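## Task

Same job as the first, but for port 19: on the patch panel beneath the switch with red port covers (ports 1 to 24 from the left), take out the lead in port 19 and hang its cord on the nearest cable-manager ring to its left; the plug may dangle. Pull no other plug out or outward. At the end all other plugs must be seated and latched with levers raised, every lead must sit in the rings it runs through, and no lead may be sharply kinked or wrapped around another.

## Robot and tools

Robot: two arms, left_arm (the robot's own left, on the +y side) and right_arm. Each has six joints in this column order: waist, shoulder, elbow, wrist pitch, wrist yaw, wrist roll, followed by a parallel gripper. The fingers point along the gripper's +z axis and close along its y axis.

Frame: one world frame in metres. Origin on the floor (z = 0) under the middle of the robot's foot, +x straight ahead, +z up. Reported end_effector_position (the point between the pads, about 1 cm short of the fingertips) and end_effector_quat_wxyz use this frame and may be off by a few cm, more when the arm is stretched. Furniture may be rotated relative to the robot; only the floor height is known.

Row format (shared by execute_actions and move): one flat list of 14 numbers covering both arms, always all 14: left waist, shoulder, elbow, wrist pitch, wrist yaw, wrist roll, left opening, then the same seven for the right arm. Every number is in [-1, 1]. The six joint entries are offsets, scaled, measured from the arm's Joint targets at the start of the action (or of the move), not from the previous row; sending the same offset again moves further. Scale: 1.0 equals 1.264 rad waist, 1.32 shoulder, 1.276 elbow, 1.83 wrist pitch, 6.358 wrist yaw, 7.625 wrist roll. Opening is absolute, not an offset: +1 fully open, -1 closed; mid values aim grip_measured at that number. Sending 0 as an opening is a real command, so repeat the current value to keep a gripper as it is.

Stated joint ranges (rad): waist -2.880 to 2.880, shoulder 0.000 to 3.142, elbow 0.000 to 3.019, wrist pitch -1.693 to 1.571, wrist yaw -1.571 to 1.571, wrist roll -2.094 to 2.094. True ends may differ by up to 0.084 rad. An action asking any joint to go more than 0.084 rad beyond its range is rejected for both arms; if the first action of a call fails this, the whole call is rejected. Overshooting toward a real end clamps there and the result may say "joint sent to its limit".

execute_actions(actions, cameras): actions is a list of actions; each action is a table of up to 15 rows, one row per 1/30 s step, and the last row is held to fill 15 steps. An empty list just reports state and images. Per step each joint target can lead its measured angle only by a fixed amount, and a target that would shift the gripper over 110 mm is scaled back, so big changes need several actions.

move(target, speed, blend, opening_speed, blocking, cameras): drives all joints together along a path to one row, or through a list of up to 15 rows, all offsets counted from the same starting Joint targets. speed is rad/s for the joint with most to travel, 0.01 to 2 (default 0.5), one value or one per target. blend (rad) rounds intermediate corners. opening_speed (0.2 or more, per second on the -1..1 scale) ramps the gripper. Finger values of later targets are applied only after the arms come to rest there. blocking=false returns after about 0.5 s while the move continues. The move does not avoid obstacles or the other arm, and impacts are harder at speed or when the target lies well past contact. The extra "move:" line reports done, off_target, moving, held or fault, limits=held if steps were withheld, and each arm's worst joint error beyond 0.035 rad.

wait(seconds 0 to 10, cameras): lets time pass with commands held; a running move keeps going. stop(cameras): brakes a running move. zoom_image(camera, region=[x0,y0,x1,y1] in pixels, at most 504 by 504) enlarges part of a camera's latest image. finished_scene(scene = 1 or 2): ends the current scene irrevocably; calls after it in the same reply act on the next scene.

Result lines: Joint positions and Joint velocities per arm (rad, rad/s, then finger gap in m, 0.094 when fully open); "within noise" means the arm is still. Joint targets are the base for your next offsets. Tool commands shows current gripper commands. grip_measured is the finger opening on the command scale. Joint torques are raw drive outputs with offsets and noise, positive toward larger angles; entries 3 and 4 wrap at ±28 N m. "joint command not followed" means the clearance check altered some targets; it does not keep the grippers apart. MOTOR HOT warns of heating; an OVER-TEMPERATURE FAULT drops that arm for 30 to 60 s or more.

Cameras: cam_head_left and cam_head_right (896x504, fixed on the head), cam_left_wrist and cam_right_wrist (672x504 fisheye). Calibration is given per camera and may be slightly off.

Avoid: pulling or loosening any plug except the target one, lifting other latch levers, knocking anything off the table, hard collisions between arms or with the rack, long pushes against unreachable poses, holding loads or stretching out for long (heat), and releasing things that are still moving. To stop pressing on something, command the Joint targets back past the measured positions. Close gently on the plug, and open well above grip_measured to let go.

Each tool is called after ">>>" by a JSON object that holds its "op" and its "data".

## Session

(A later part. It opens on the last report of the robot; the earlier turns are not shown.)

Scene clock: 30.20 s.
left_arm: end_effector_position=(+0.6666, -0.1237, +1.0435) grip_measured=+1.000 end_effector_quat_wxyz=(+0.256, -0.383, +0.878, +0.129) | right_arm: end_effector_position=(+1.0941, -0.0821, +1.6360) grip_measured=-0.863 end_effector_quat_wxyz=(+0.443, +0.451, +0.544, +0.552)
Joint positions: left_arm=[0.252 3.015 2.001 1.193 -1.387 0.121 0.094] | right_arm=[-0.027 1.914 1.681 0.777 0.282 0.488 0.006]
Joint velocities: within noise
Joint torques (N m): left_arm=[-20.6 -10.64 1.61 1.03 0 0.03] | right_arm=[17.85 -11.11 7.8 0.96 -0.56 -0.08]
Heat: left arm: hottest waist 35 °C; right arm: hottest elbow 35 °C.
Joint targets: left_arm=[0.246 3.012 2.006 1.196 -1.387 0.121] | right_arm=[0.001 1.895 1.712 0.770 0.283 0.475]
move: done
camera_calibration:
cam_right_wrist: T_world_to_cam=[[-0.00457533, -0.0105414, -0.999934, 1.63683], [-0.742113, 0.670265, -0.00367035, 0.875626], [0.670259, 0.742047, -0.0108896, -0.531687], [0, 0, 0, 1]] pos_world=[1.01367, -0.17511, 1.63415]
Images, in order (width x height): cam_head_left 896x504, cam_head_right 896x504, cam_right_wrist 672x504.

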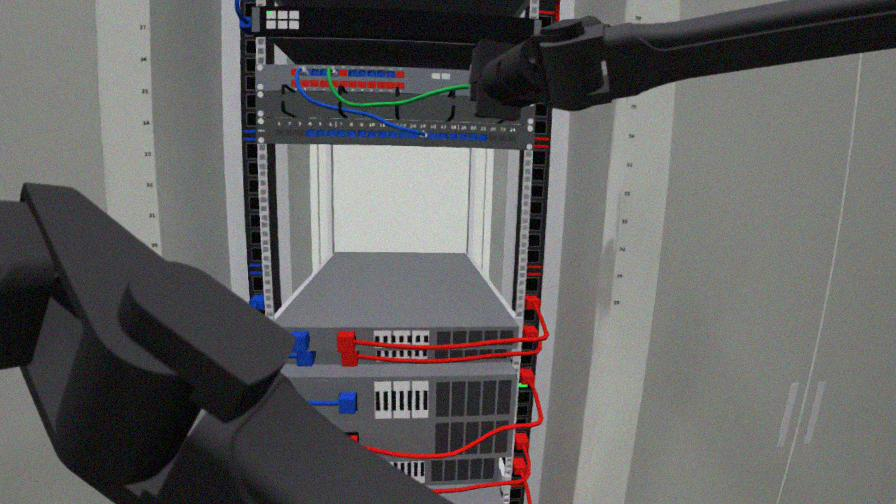

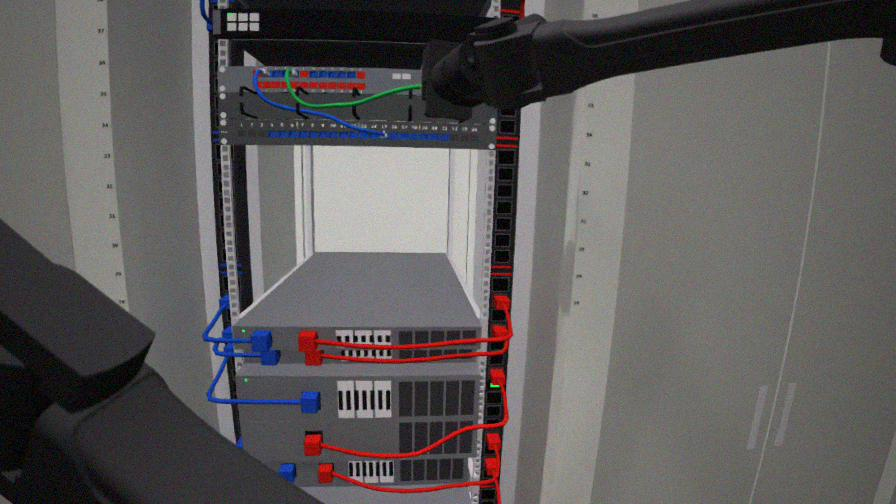

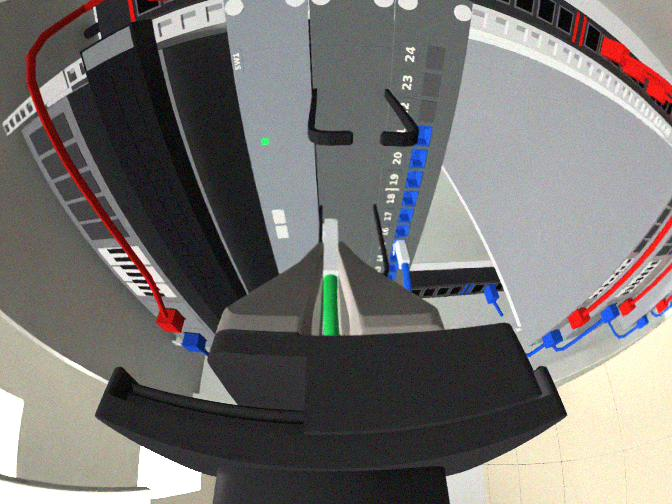

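>>> {"op": "move", "data": {"target": [0,0,0,0,0,0,1,-0.0514,0.0417,0.0094,0.011,0,0,-0.93], "speed": 0.15, "cameras": ["cam_head_left","cam_head_right","cam_right_wrist"]}}

>>> {"op": "zoom_image", "data": {"camera": "cam_head_left", "region": [320, 70, 480, 150]}}

>>> {"op": "zoom_image", "data": {"camera": "cam_head_right", "region": [280, 70, 440, 150]}}

Scene clock: 32.07 s.
left_arm: end_effector_position=(+0.6666, -0.1237, +1.0435) grip_measured=+1.000 end_effector_quat_wxyz=(+0.256, -0.383, +0.878, +0.129) | right_arm: end_effector_position=(+1.0968, -0.0754, +1.6213) grip_measured=-0.863 end_effector_quat_wxyz=(+0.443, +0.452, +0.550, +0.545)
Joint positions: left_arm=[0.252 3.015 2.001 1.193 -1.387 0.121 0.094] | right_arm=[-0.041 1.937 1.695 0.779 0.283 0.487 0.006]
Joint velocities: within noise
Joint torques (N m): left_arm=[-20.6 -10.58 1.62 1.05 0 0.03] | right_arm=[13.68 -9.47 7.51 1.94 -0.58 -0.13]
Heat: left arm: hottest waist 35 °C; right arm: hottest elbow 35 °C.
Joint targets: left_arm=[0.246 3.012 2.006 1.196 -1.387 0.121] | right_arm=[-0.064 1.950 1.724 0.790 0.283 0.475]
move: done
camera_calibration:
cam_right_wrist: T_world_to_cam=[[-0.0159792, -0.022731, -0.999614, 1.63328], [-0.741511, 0.670932, -0.00340356, 0.872086], [0.67075, 0.741171, -0.0275762, -0.512125], [0, 0, 0, 1]] pos_world=[1.01627, -0.168413, 1.62149]
Images, in order (width x height): cam_head_left 896x504, cam_head_right 896x504, cam_right_wrist 672x504.

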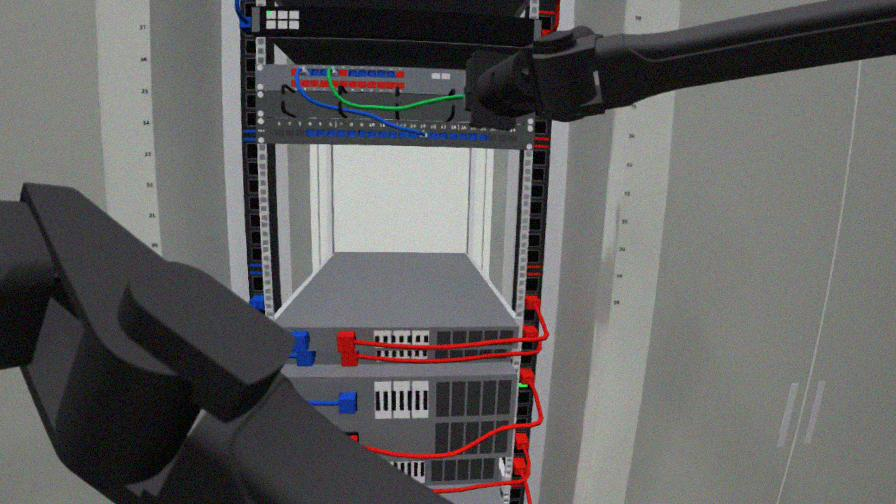

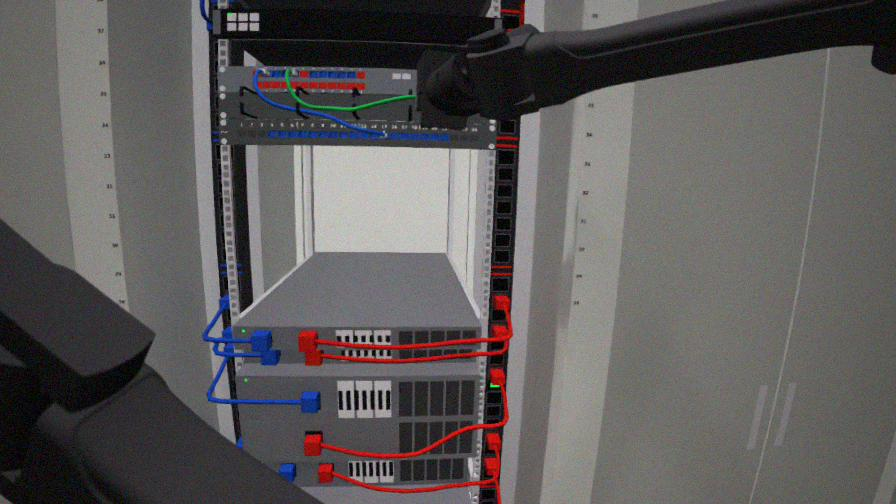

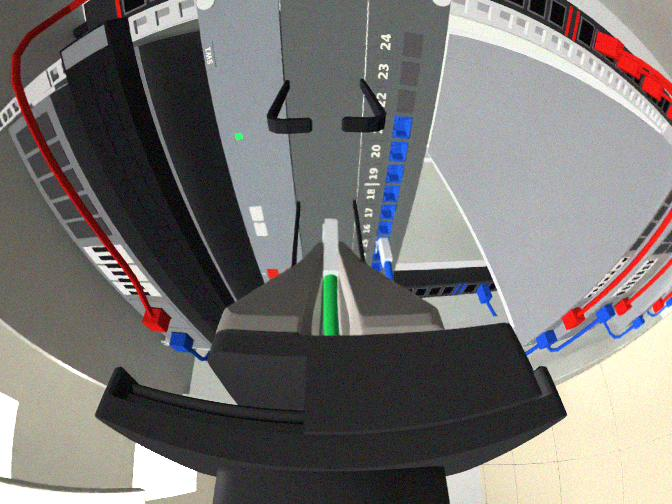

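Scaled by 3.150 from the camera's 896x504 image, which has a finer 1280x720 frame.

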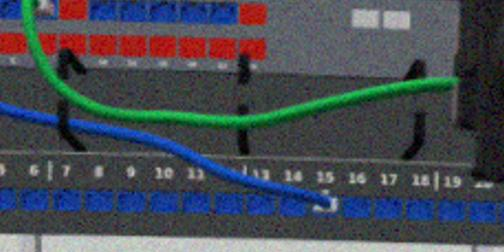

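Scaled by 3.150 from the camera's 896x504 image, which has a finer 1280x720 frame.

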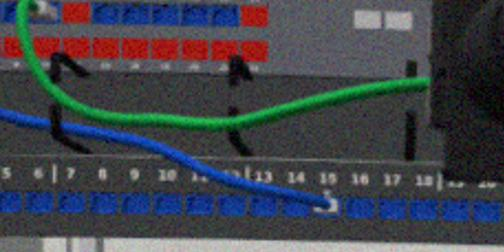

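>>> {"op": "move", "data": {"target": [0,0,0,0,0,0,1,-0.0119,0.0294,0.0815,-0.046,-0.0029,0.001,-0.93], "speed": 0.12, "cameras": ["cam_head_left","cam_head_right","cam_right_wrist"]}}

>>> {"op": "zoom_image", "data": {"camera": "cam_head_left", "region": [320, 70, 480, 150]}}

>>> {"op": "zoom_image", "data": {"camera": "cam_head_right", "region": [280, 70, 440, 150]}}

>>> {"op": "zoom_image", "data": {"camera": "cam_right_wrist", "region": [220, 120, 440, 340]}}

Scene clock: 34.50 s.
left_arm: end_effector_position=(+0.6666, -0.1237, +1.0435) grip_measured=+1.000 end_effector_quat_wxyz=(+0.256, -0.383, +0.878, +0.129) | right_arm: end_effector_position=(+1.1226, -0.0784, +1.6245) grip_measured=-0.863 end_effector_quat_wxyz=(+0.447, +0.449, +0.549, +0.545)
Joint positions: left_arm=[0.252 3.015 2.001 1.193 -1.387 0.121 0.094] | right_arm=[-0.053 1.97 1.796 0.714 0.268 0.487 0.006]
Joint velocities: within noise
Joint torques (N m): left_arm=[-20.66 -10.58 1.62 1.05 0 0.02] | right_arm=[14.21 -9.17 7.9 1.07 -0.72 -0.05]
Heat: left arm: hottest waist 35 °C; right arm: hottest elbow 35 °C.
Joint targets: left_arm=[0.246 3.012 2.006 1.196 -1.387 0.121] | right_arm=[-0.079 1.989 1.828 0.706 0.265 0.482]
move: done
camera_calibration:
cam_right_wrist: T_world_to_cam=[[-0.00940164, -0.0266795, -0.9996, 1.62908], [-0.739995, 0.672522, -0.0109897, 0.904013], [0.672546, 0.739596, -0.0260655, -0.531781], [0, 0, 0, 1]] pos_world=[1.04193, -0.171202, 1.6245]
Images, in order (width x height): cam_head_left 896x504, cam_head_right 896x504, cam_right_wrist 672x504.

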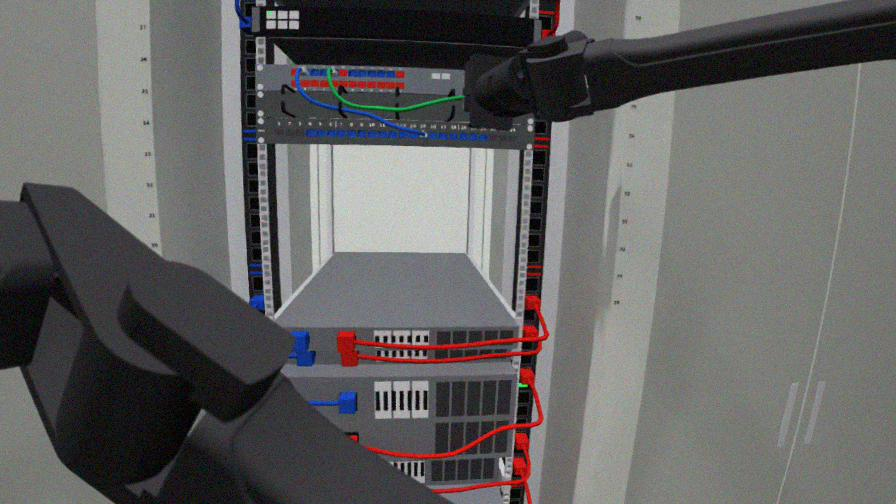

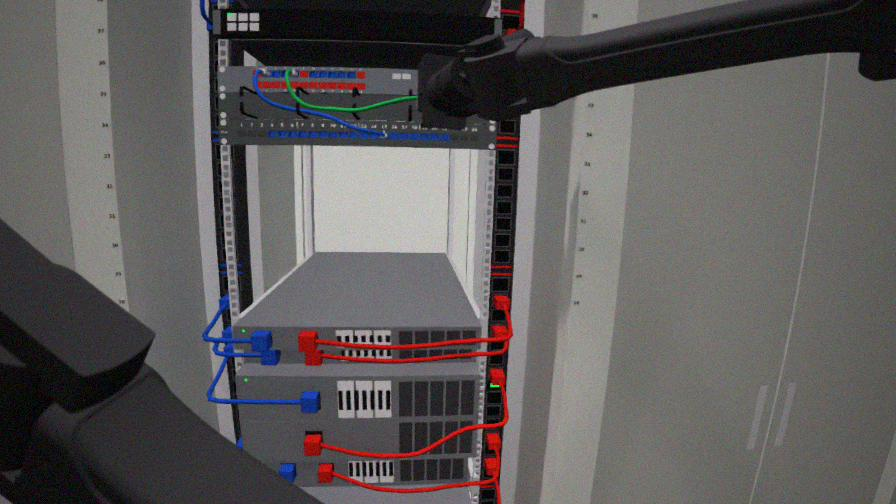

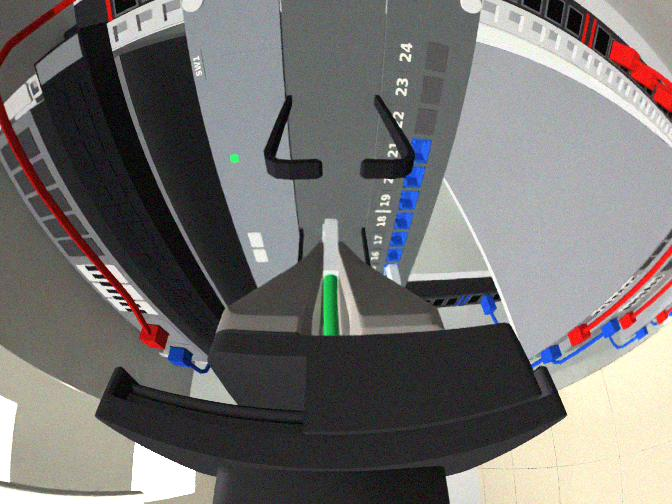

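Scaled by 3.150 from the camera's 896x504 image, which has a finer 1280x720 frame.

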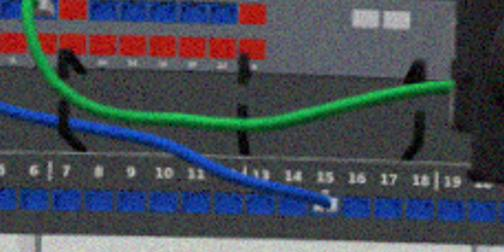

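Scaled by 3.150 from the camera's 896x504 image, which has a finer 1280x720 frame.

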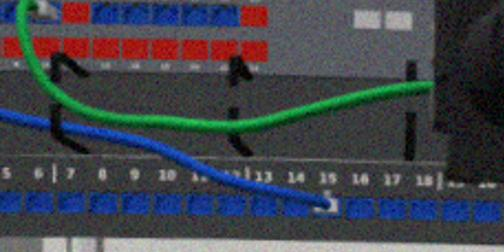

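Scaled by 2.291 from the camera's 672x504 image, which has a finer 960x720 frame.

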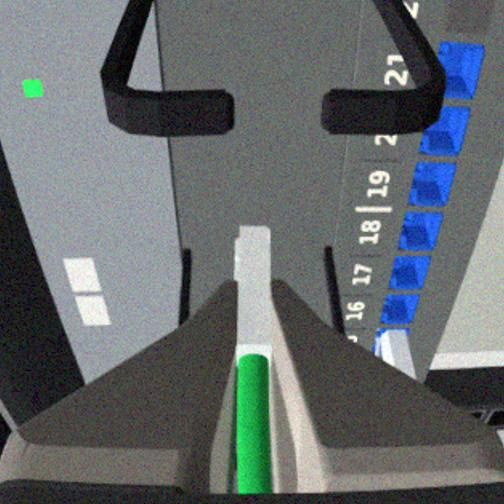

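>>> {"op": "zoom_image", "data": {"camera": "cam_head_left", "region": [320, 80, 370, 120]}}

>>> {"op": "zoom_image", "data": {"camera": "cam_head_right", "region": [280, 80, 330, 120]}}

>>> {"op": "zoom_image", "data": {"camera": "cam_head_left", "region": [380, 80, 480, 130]}}

Scaled by 10.080 from the camera's 896x504 image, which has a finer 1280x720 frame.

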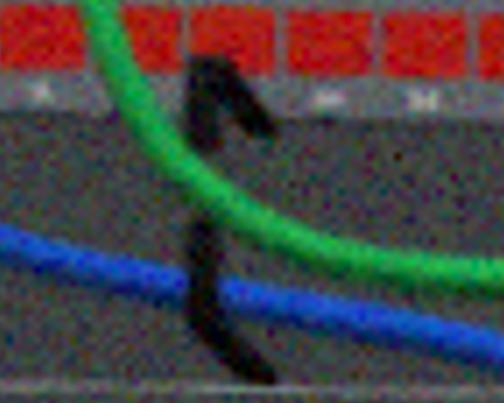

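Scaled by 10.080 from the camera's 896x504 image, which has a finer 1280x720 frame.

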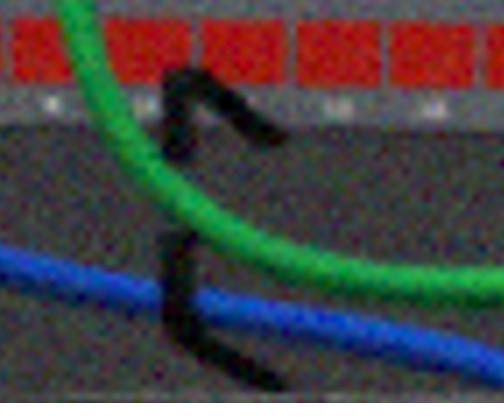

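Scaled by 5.040 from the camera's 896x504 image, which has a finer 1280x720 frame.

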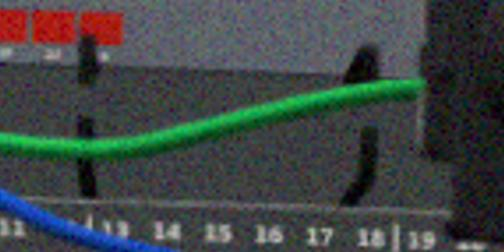

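>>> {"op": "move", "data": {"target": [0,0,0,0,0,0,1,-0.0143,0.0337,0.0839,-0.0355,-0.0034,0.001,-0.93], "speed": 0.1, "cameras": ["cam_head_left","cam_head_right","cam_right_wrist"]}}

>>> {"op": "zoom_image", "data": {"camera": "cam_head_left", "region": [380, 70, 480, 140]}}

>>> {"op": "zoom_image", "data": {"camera": "cam_head_right", "region": [340, 70, 440, 140]}}

>>> {"op": "zoom_image", "data": {"camera": "cam_head_left", "region": [320, 70, 480, 150]}}

Scene clock: 37.20 s.
left_arm: end_effector_position=(+0.6666, -0.1237, +1.0435) grip_measured=+1.000 end_effector_quat_wxyz=(+0.256, -0.383, +0.878, +0.129) | right_arm: end_effector_position=(+1.1481, -0.0797, +1.6221) grip_measured=-0.863 end_effector_quat_wxyz=(+0.450, +0.445, +0.549, +0.545)
Joint positions: left_arm=[0.252 3.015 2.001 1.193 -1.387 0.121 0.094] | right_arm=[-0.071 2.013 1.903 0.649 0.247 0.487 0.006]
Joint velocities: within noise
Joint torques (N m): left_arm=[-20.66 -10.58 1.61 1.05 0 0.03] | right_arm=[14.21 -9.93 7.98 1.21 -0.69 0.01]
Heat: left arm: hottest waist 35 °C; right arm: hottest elbow 35 °C.
Joint targets: left_arm=[0.246 3.012 2.006 1.196 -1.387 0.121] | right_arm=[-0.097 2.034 1.935 0.641 0.243 0.490]
move: done
camera_calibration:
cam_right_wrist: T_world_to_cam=[[-0.00117469, -0.0342157, -0.999414, 1.61659], [-0.740727, 0.671442, -0.0221167, 0.942567], [0.671805, 0.740267, -0.0261332, -0.547018], [0, 0, 0, 1]] pos_world=[1.06757, -0.172626, 1.62219]
Images, in order (width x height): cam_head_left 896x504, cam_head_right 896x504, cam_right_wrist 672x504.

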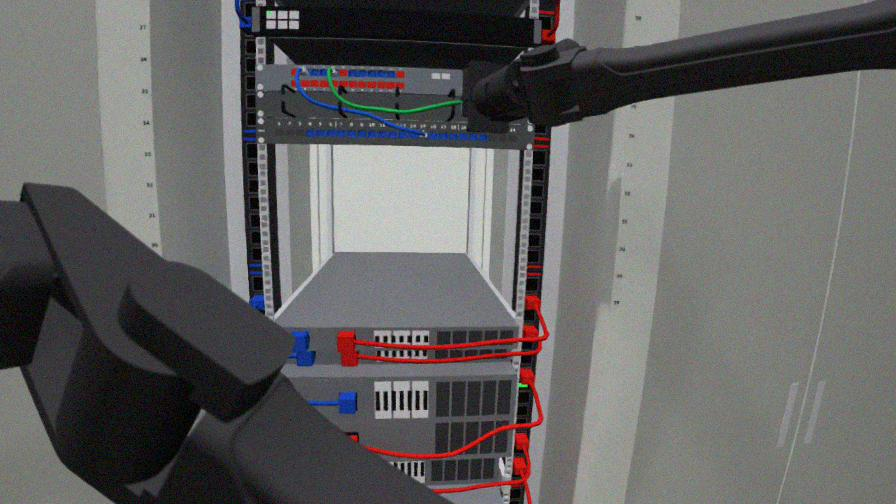

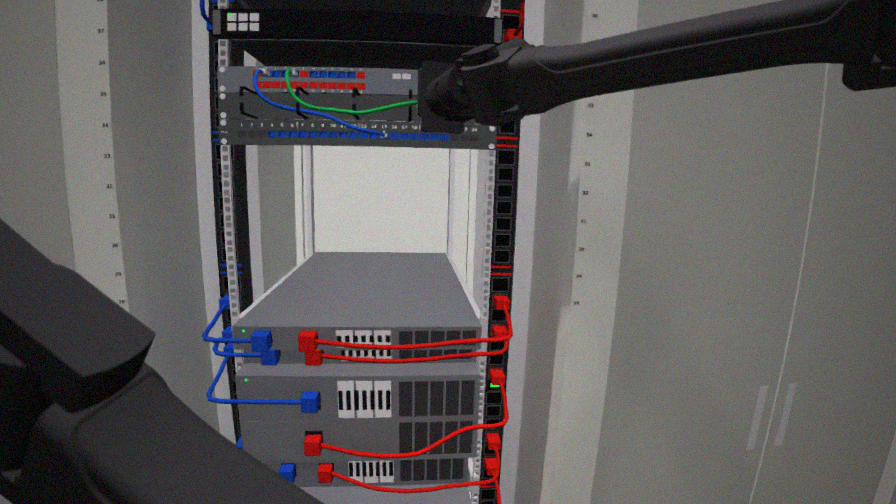

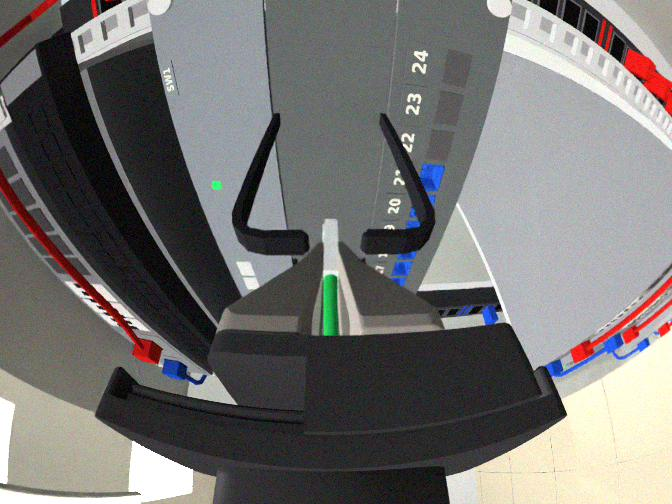

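Scaled by 5.040 from the camera's 896x504 image, which has a finer 1280x720 frame.

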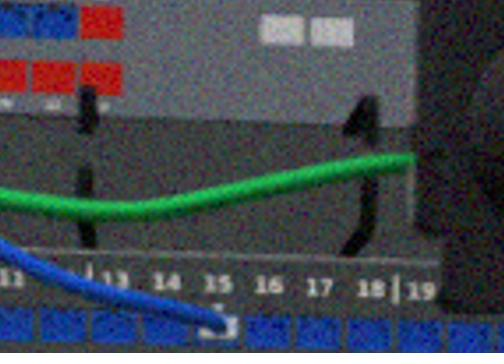

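Scaled by 5.040 from the camera's 896x504 image, which has a finer 1280x720 frame.

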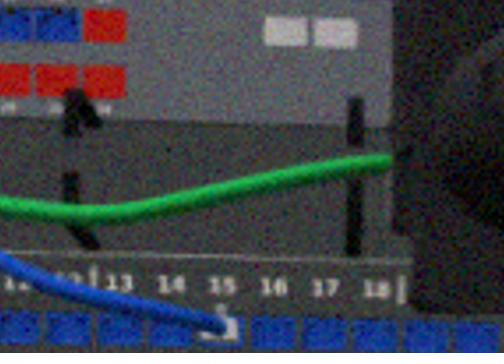

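Scaled by 3.150 from the camera's 896x504 image, which has a finer 1280x720 frame.

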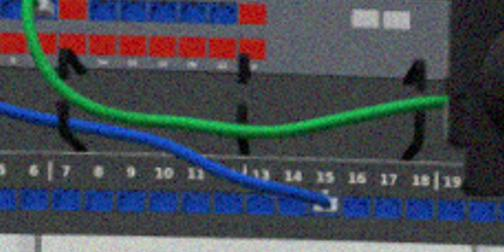

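>>> {"op": "move", "data": {"target": [0,0,0,0,0,0,1,0,0.0073,0.0235,-0.011,0,0,-0.93], "speed": 0.1, "cameras": ["cam_head_left","cam_right_wrist"]}}

>>> {"op": "zoom_image", "data": {"camera": "cam_head_left", "region": [380, 70, 480, 140]}}

Scene clock: 38.47 s.
left_arm: end_effector_position=(+0.6666, -0.1237, +1.0435) grip_measured=+1.000 end_effector_quat_wxyz=(+0.256, -0.383, +0.878, +0.129) | right_arm: end_effector_position=(+1.1492, -0.0770, +1.6214) grip_measured=-0.863 end_effector_quat_wxyz=(+0.448, +0.443, +0.553, +0.546)
Joint positions: left_arm=[0.252 3.015 2.001 1.193 -1.387 0.121 0.094] | right_arm=[-0.071 2.017 1.911 0.636 0.246 0.487 0.006]
Joint velocities: within noise
Joint torques (N m): left_arm=[-20.6 -10.58 1.62 1.03 0 0.03] | right_arm=[14.33 -9.35 9.73 0.95 -0.71 0.02]
Heat: left arm: hottest waist 35 °C; right arm: hottest elbow 35 °C.
Joint targets: left_arm=[0.246 3.012 2.006 1.196 -1.387 0.121] | right_arm=[-0.097 2.043 1.965 0.620 0.243 0.490]
move: off_target (right_arm); right_arm: the elbow is farthest, 0.054 rad from its target
camera_calibration:
cam_right_wrist: T_world_to_cam=[[-0.00440298, -0.0373252, -0.999293, 1.61917], [-0.74636, 0.665193, -0.0215575, 0.94661], [0.665528, 0.745738, -0.0307869, -0.534535], [0, 0, 0, 1]] pos_world=[1.06939, -0.17062, 1.62198]
Images, in order (width x height): cam_head_left 896x504, cam_right_wrist 672x504.

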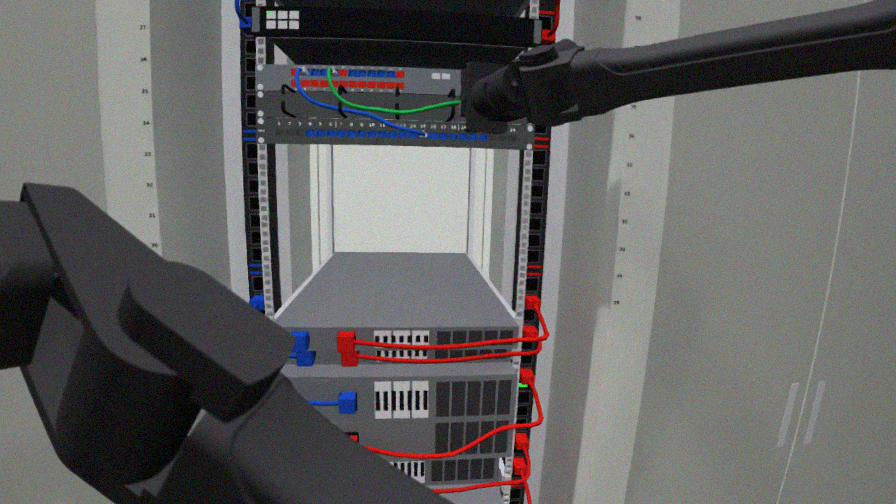

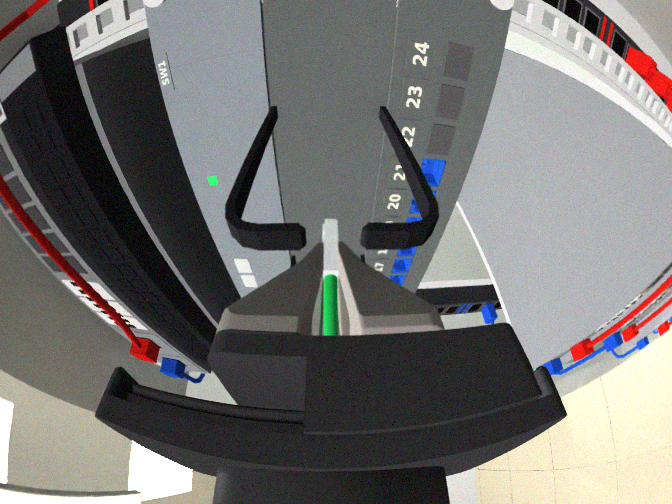

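Scaled by 5.040 from the camera's 896x504 image, which has a finer 1280x720 frame.

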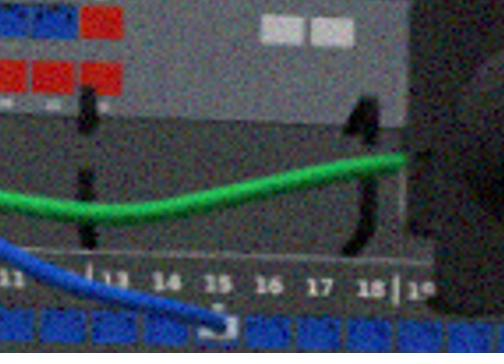

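>>> {"op": "move", "data": {"target": [0,0,0,0,0,0,1,-0.0111,0,-0.0345,0.026,0,0,-0.93], "speed": 0.1, "cameras": ["cam_head_left","cam_head_right","cam_right_wrist"]}}

>>> {"op": "zoom_image", "data": {"camera": "cam_head_left", "region": [380, 70, 480, 140]}}

>>> {"op": "zoom_image", "data": {"camera": "cam_head_right", "region": [340, 70, 440, 140]}}

Scene clock: 39.73 s.
left_arm: end_effector_position=(+0.6666, -0.1237, +1.0435) grip_measured=+1.000 end_effector_quat_wxyz=(+0.256, -0.383, +0.878, +0.129) | right_arm: end_effector_position=(+1.1489, -0.0766, +1.6195) grip_measured=-0.863 end_effector_quat_wxyz=(+0.452, +0.445, +0.547, +0.546)
Joint positions: left_arm=[0.252 3.015 2.001 1.193 -1.387 0.121 0.094] | right_arm=[-0.073 2.024 1.911 0.657 0.242 0.487 0.006]
Joint velocities: within noise
Joint torques (N m): left_arm=[-20.6 -10.58 1.61 1.03 0 0.03] | right_arm=[13.8 -9.93 6.19 2 -0.55 0.02]
Heat: left arm: hottest waist 36 °C; right arm: hottest elbow 36 °C.
Joint targets: left_arm=[0.246 3.012 2.006 1.196 -1.387 0.121] | right_arm=[-0.111 2.044 1.921 0.668 0.243 0.490]
move: off_target (right_arm); right_arm: the waist is farthest, 0.038 rad from its target
camera_calibration:
cam_right_wrist: T_world_to_cam=[[0.00285896, -0.0334188, -0.999437, 1.60955], [-0.738551, 0.673748, -0.0246412, 0.942735], [0.674192, 0.738206, -0.0227553, -0.558308], [0, 0, 0, 1]] pos_world=[1.06806, -0.16923, 1.61917]
Images, in order (width x height): cam_head_left 896x504, cam_head_right 896x504, cam_right_wrist 672x504.

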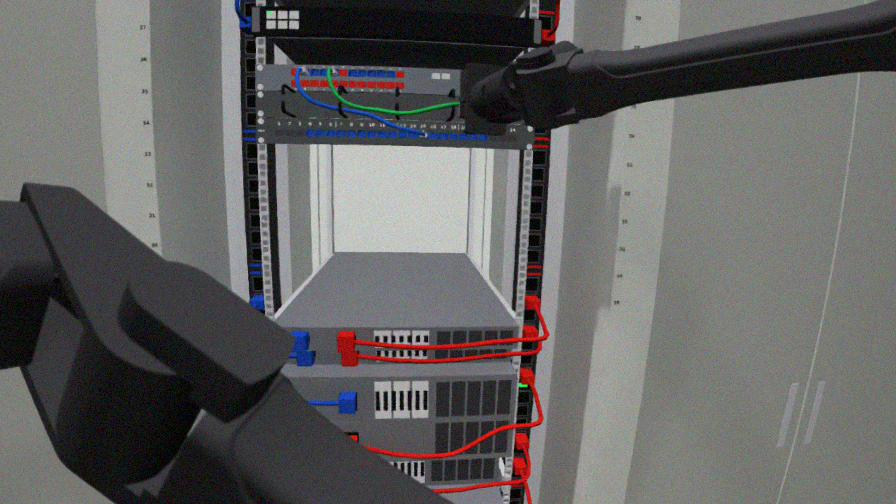

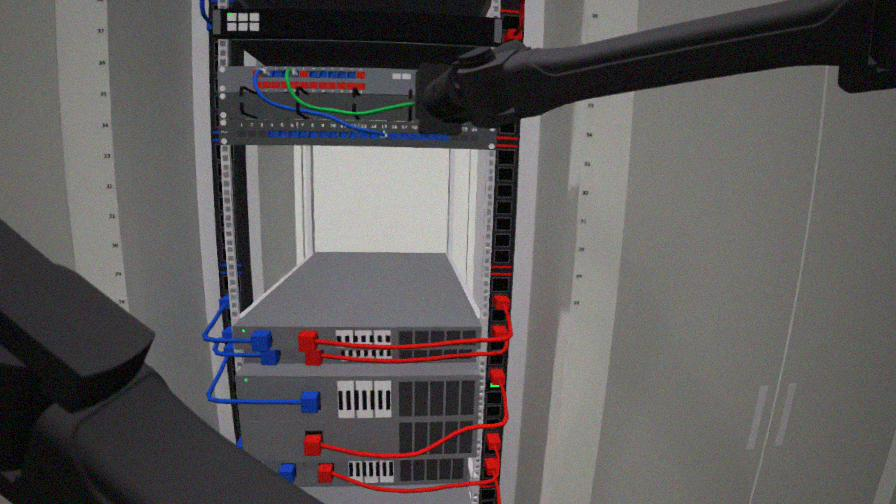

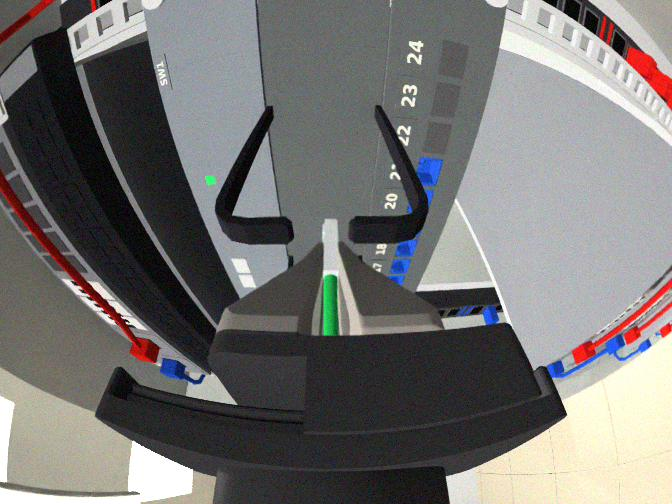

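Scaled by 5.040 from the camera's 896x504 image, which has a finer 1280x720 frame.

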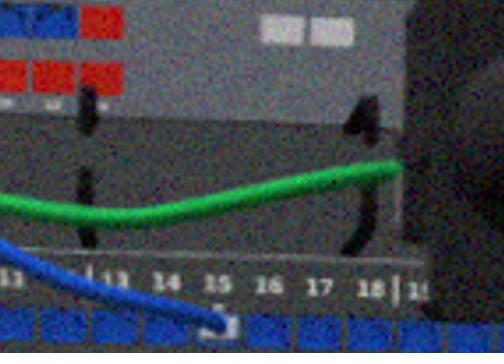

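Scaled by 5.040 from the camera's 896x504 image, which has a finer 1280x720 frame.

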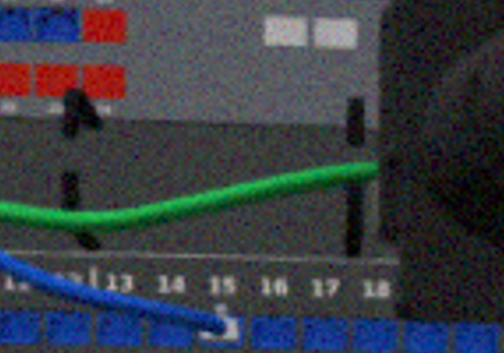

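>>> {"op": "move", "data": {"target": [0,0,0,0,0,0,1,-0.013,0.004,-0.016,0.01,0,0,-0.93], "speed": 0.1, "cameras": ["cam_head_left","cam_right_wrist"]}}

>>> {"op": "zoom_image", "data": {"camera": "cam_head_left", "region": [380, 70, 480, 140]}}

>>> {"op": "zoom_image", "data": {"camera": "cam_head_left", "region": [320, 70, 420, 140]}}

Scene clock: 40.93 s.
left_arm: end_effector_position=(+0.6666, -0.1237, +1.0435) grip_measured=+1.000 end_effector_quat_wxyz=(+0.256, -0.383, +0.878, +0.129) | right_arm: end_effector_position=(+1.1489, -0.0774, +1.5994) grip_measured=-0.863 end_effector_quat_wxyz=(+0.454, +0.447, +0.552, +0.538)
Joint positions: left_arm=[0.252 3.015 2.001 1.193 -1.387 0.121 0.094] | right_arm=[-0.094 2.031 1.898 0.675 0.24 0.487 0.006]
Joint velocities: within noise
Joint torques (N m): left_arm=[-20.66 -10.64 1.61 1.03 0 0.03] | right_arm=[13.68 -10.75 5.57 2.03 -0.47 0.04]
Heat: left arm: hottest waist 36 °C; right arm: hottest elbow 36 °C.
Joint targets: left_arm=[0.246 3.012 2.006 1.196 -1.387 0.121] | right_arm=[-0.127 2.049 1.900 0.687 0.243 0.490]
move: done
camera_calibration:
cam_right_wrist: T_world_to_cam=[[-0.00935047, -0.0472881, -0.998838, 1.60137], [-0.733507, 0.679212, -0.0252894, 0.938473], [0.679618, 0.732418, -0.0410371, -0.535527], [0, 0, 0, 1]] pos_world=[1.0673, -0.169467, 1.60126]
Images, in order (width x height): cam_head_left 896x504, cam_right_wrist 672x504.

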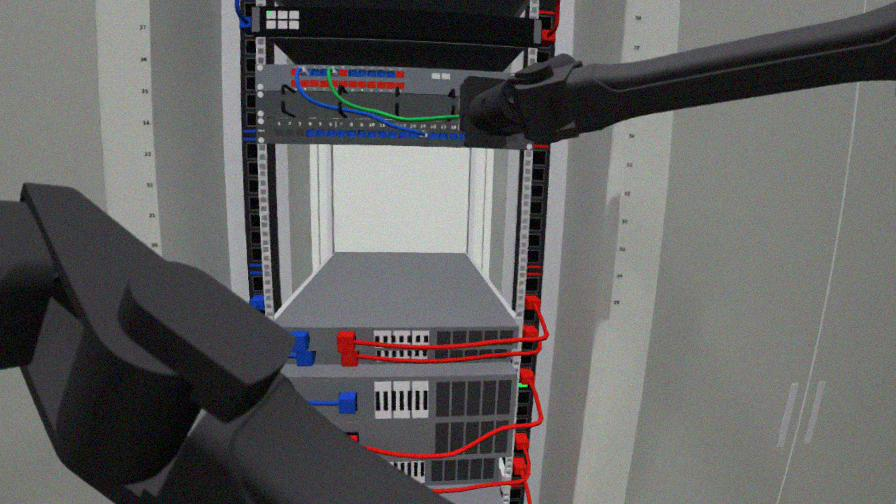

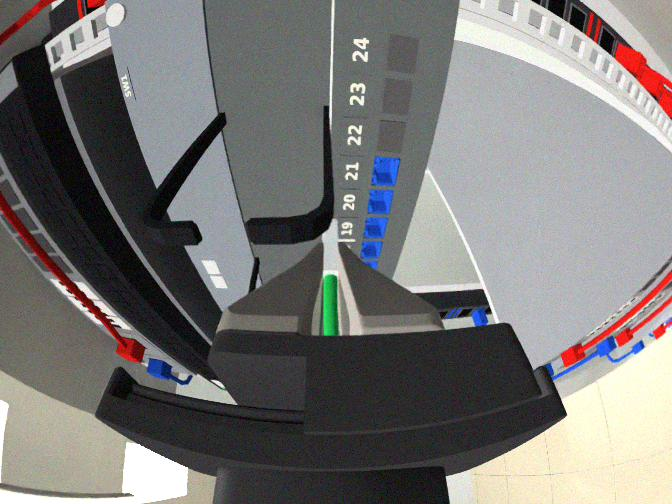

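Scaled by 5.040 from the camera's 896x504 image, which has a finer 1280x720 frame.

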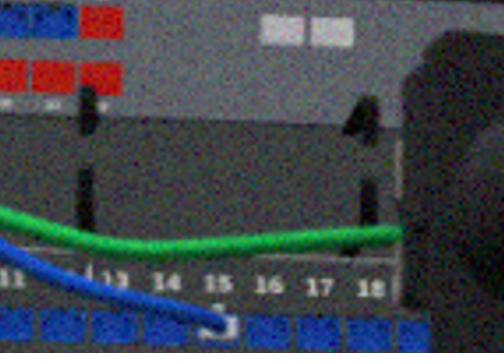

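Scaled by 5.040 from the camera's 896x504 image, which has a finer 1280x720 frame.

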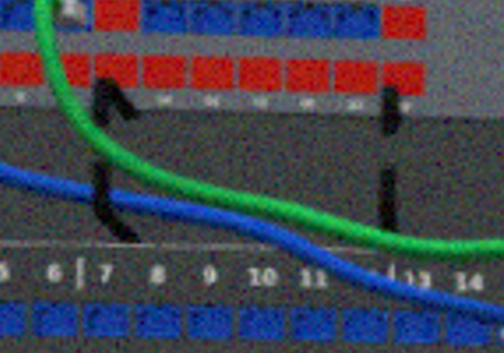

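>>> {"op": "move", "data": {"target": [-0.0736,-0.9939,-0.9389,0.1224,0.1905,-0.0762,-0.2,0.091,-0.1,-0.1607,0.0557,0.0063,-0.001,-0.93], "speed": 0.7}}

>>> {"op": "zoom_image", "data": {"camera": "cam_head_left", "region": [320, 70, 480, 150]}}

Scene clock: 46.33 s.
left_arm: end_effector_position=(+0.8615, +0.1592, +1.4879) grip_measured=-0.198 end_effector_quat_wxyz=(+0.472, -0.427, +0.575, -0.515) | right_arm: end_effector_position=(+1.1000, -0.0796, +1.6175) grip_measured=-0.863 end_effector_quat_wxyz=(+0.445, +0.453, +0.550, +0.542)
Joint positions: left_arm=[0.181 1.695 0.807 1.411 -0.177 -0.452 0.038] | right_arm=[-0.048 1.936 1.698 0.777 0.282 0.487 0.006]
Joint velocities: within noise
Joint torques (N m): left_arm=[-14.21 -7.53 2.44 1.37 0.7 0.03] | right_arm=[18.2 -11.87 4.97 1.94 -0.56 -0.06]
Heat: left arm: hottest waist 36 °C; right arm: hottest elbow 36 °C.
Joint targets: left_arm=[0.153 1.700 0.807 1.420 -0.175 -0.460] | right_arm=[-0.012 1.917 1.695 0.788 0.283 0.482]
move: off_target (right_arm); right_arm: the waist is farthest, 0.036 rad from its target
camera_calibration:
cam_left_wrist: T_world_to_cam=[[0.00285955, -0.102674, 0.994711, -1.46427], [-0.737991, -0.671457, -0.0671864, 0.844832], [0.674804, -0.733896, -0.0776928, -0.226652], [0, 0, 0, 1]] pos_world=[0.780612, 0.250587, 1.49568]
cam_right_wrist: T_world_to_cam=[[-0.0192081, -0.0263956, -0.999467, 1.63243], [-0.737441, 0.675402, -0.00366477, 0.873591], [0.675138, 0.736978, -0.0324384, -0.508548], [0, 0, 0, 1]] pos_world=[1.01892, -0.172148, 1.61826]

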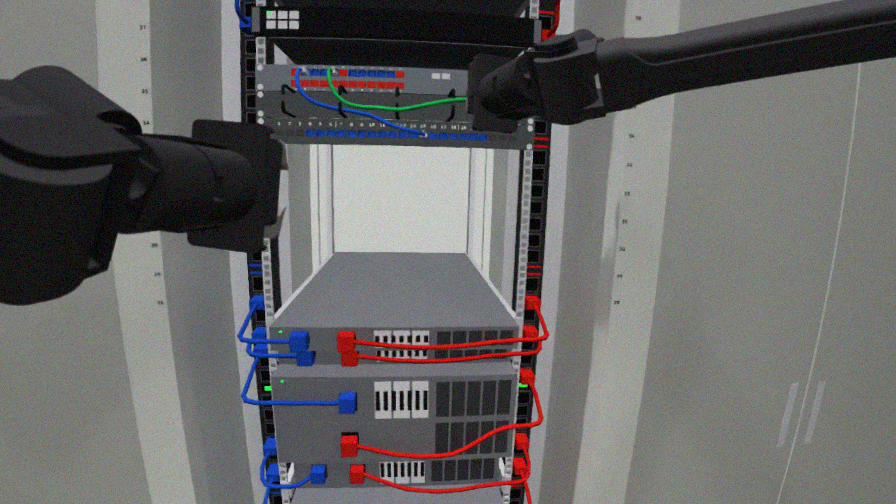

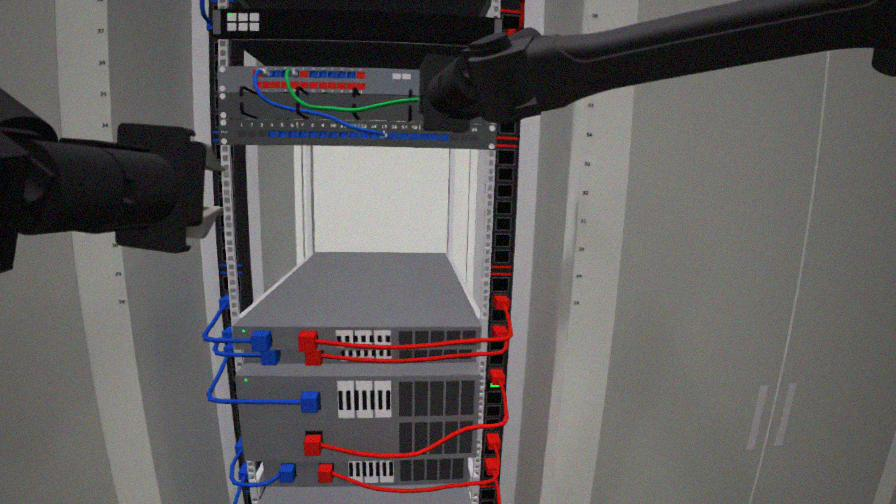

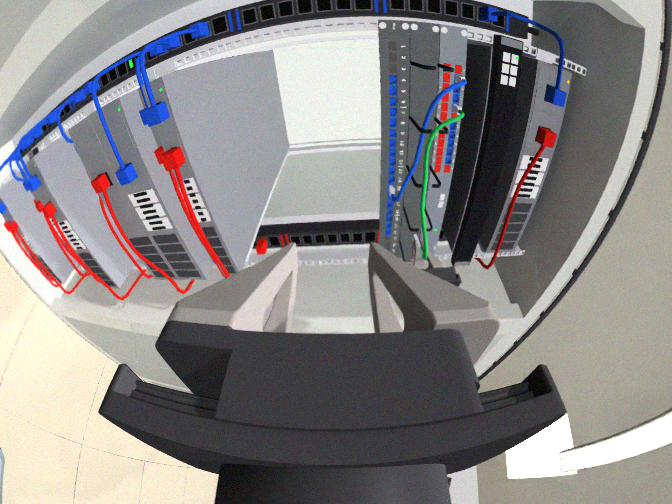

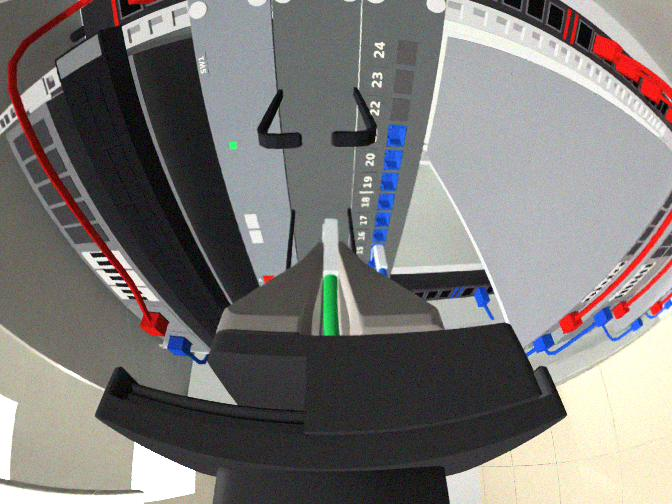

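Scaled by 3.150 from the camera's 896x504 image, which has a finer 1280x720 frame.

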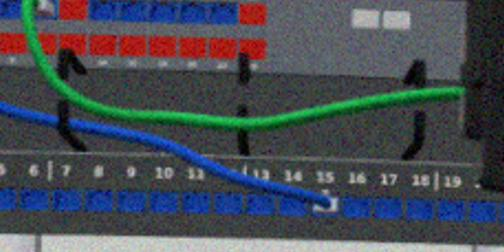

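>>> {"op": "zoom_image", "data": {"camera": "cam_left_wrist", "region": [370, 50, 490, 180]}}

>>> {"op": "zoom_image", "data": {"camera": "cam_left_wrist", "region": [370, 150, 490, 280]}}

Scaled by 3.877 from the camera's 672x504 image, which has a finer 960x720 frame.

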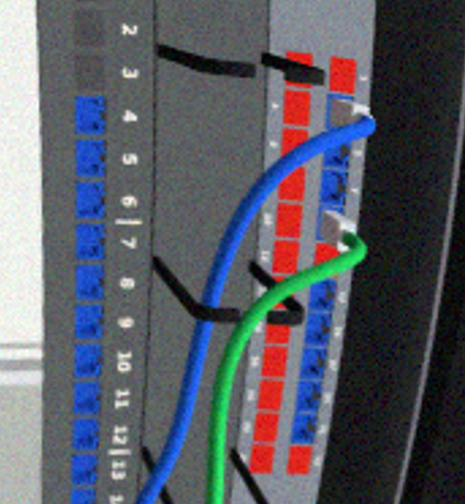

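Scaled by 3.877 from the camera's 672x504 image, which has a finer 960x720 frame.

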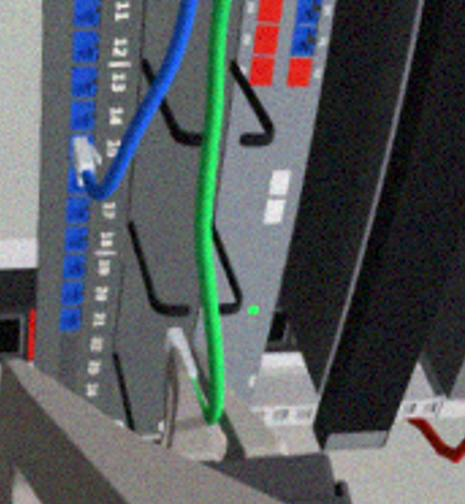

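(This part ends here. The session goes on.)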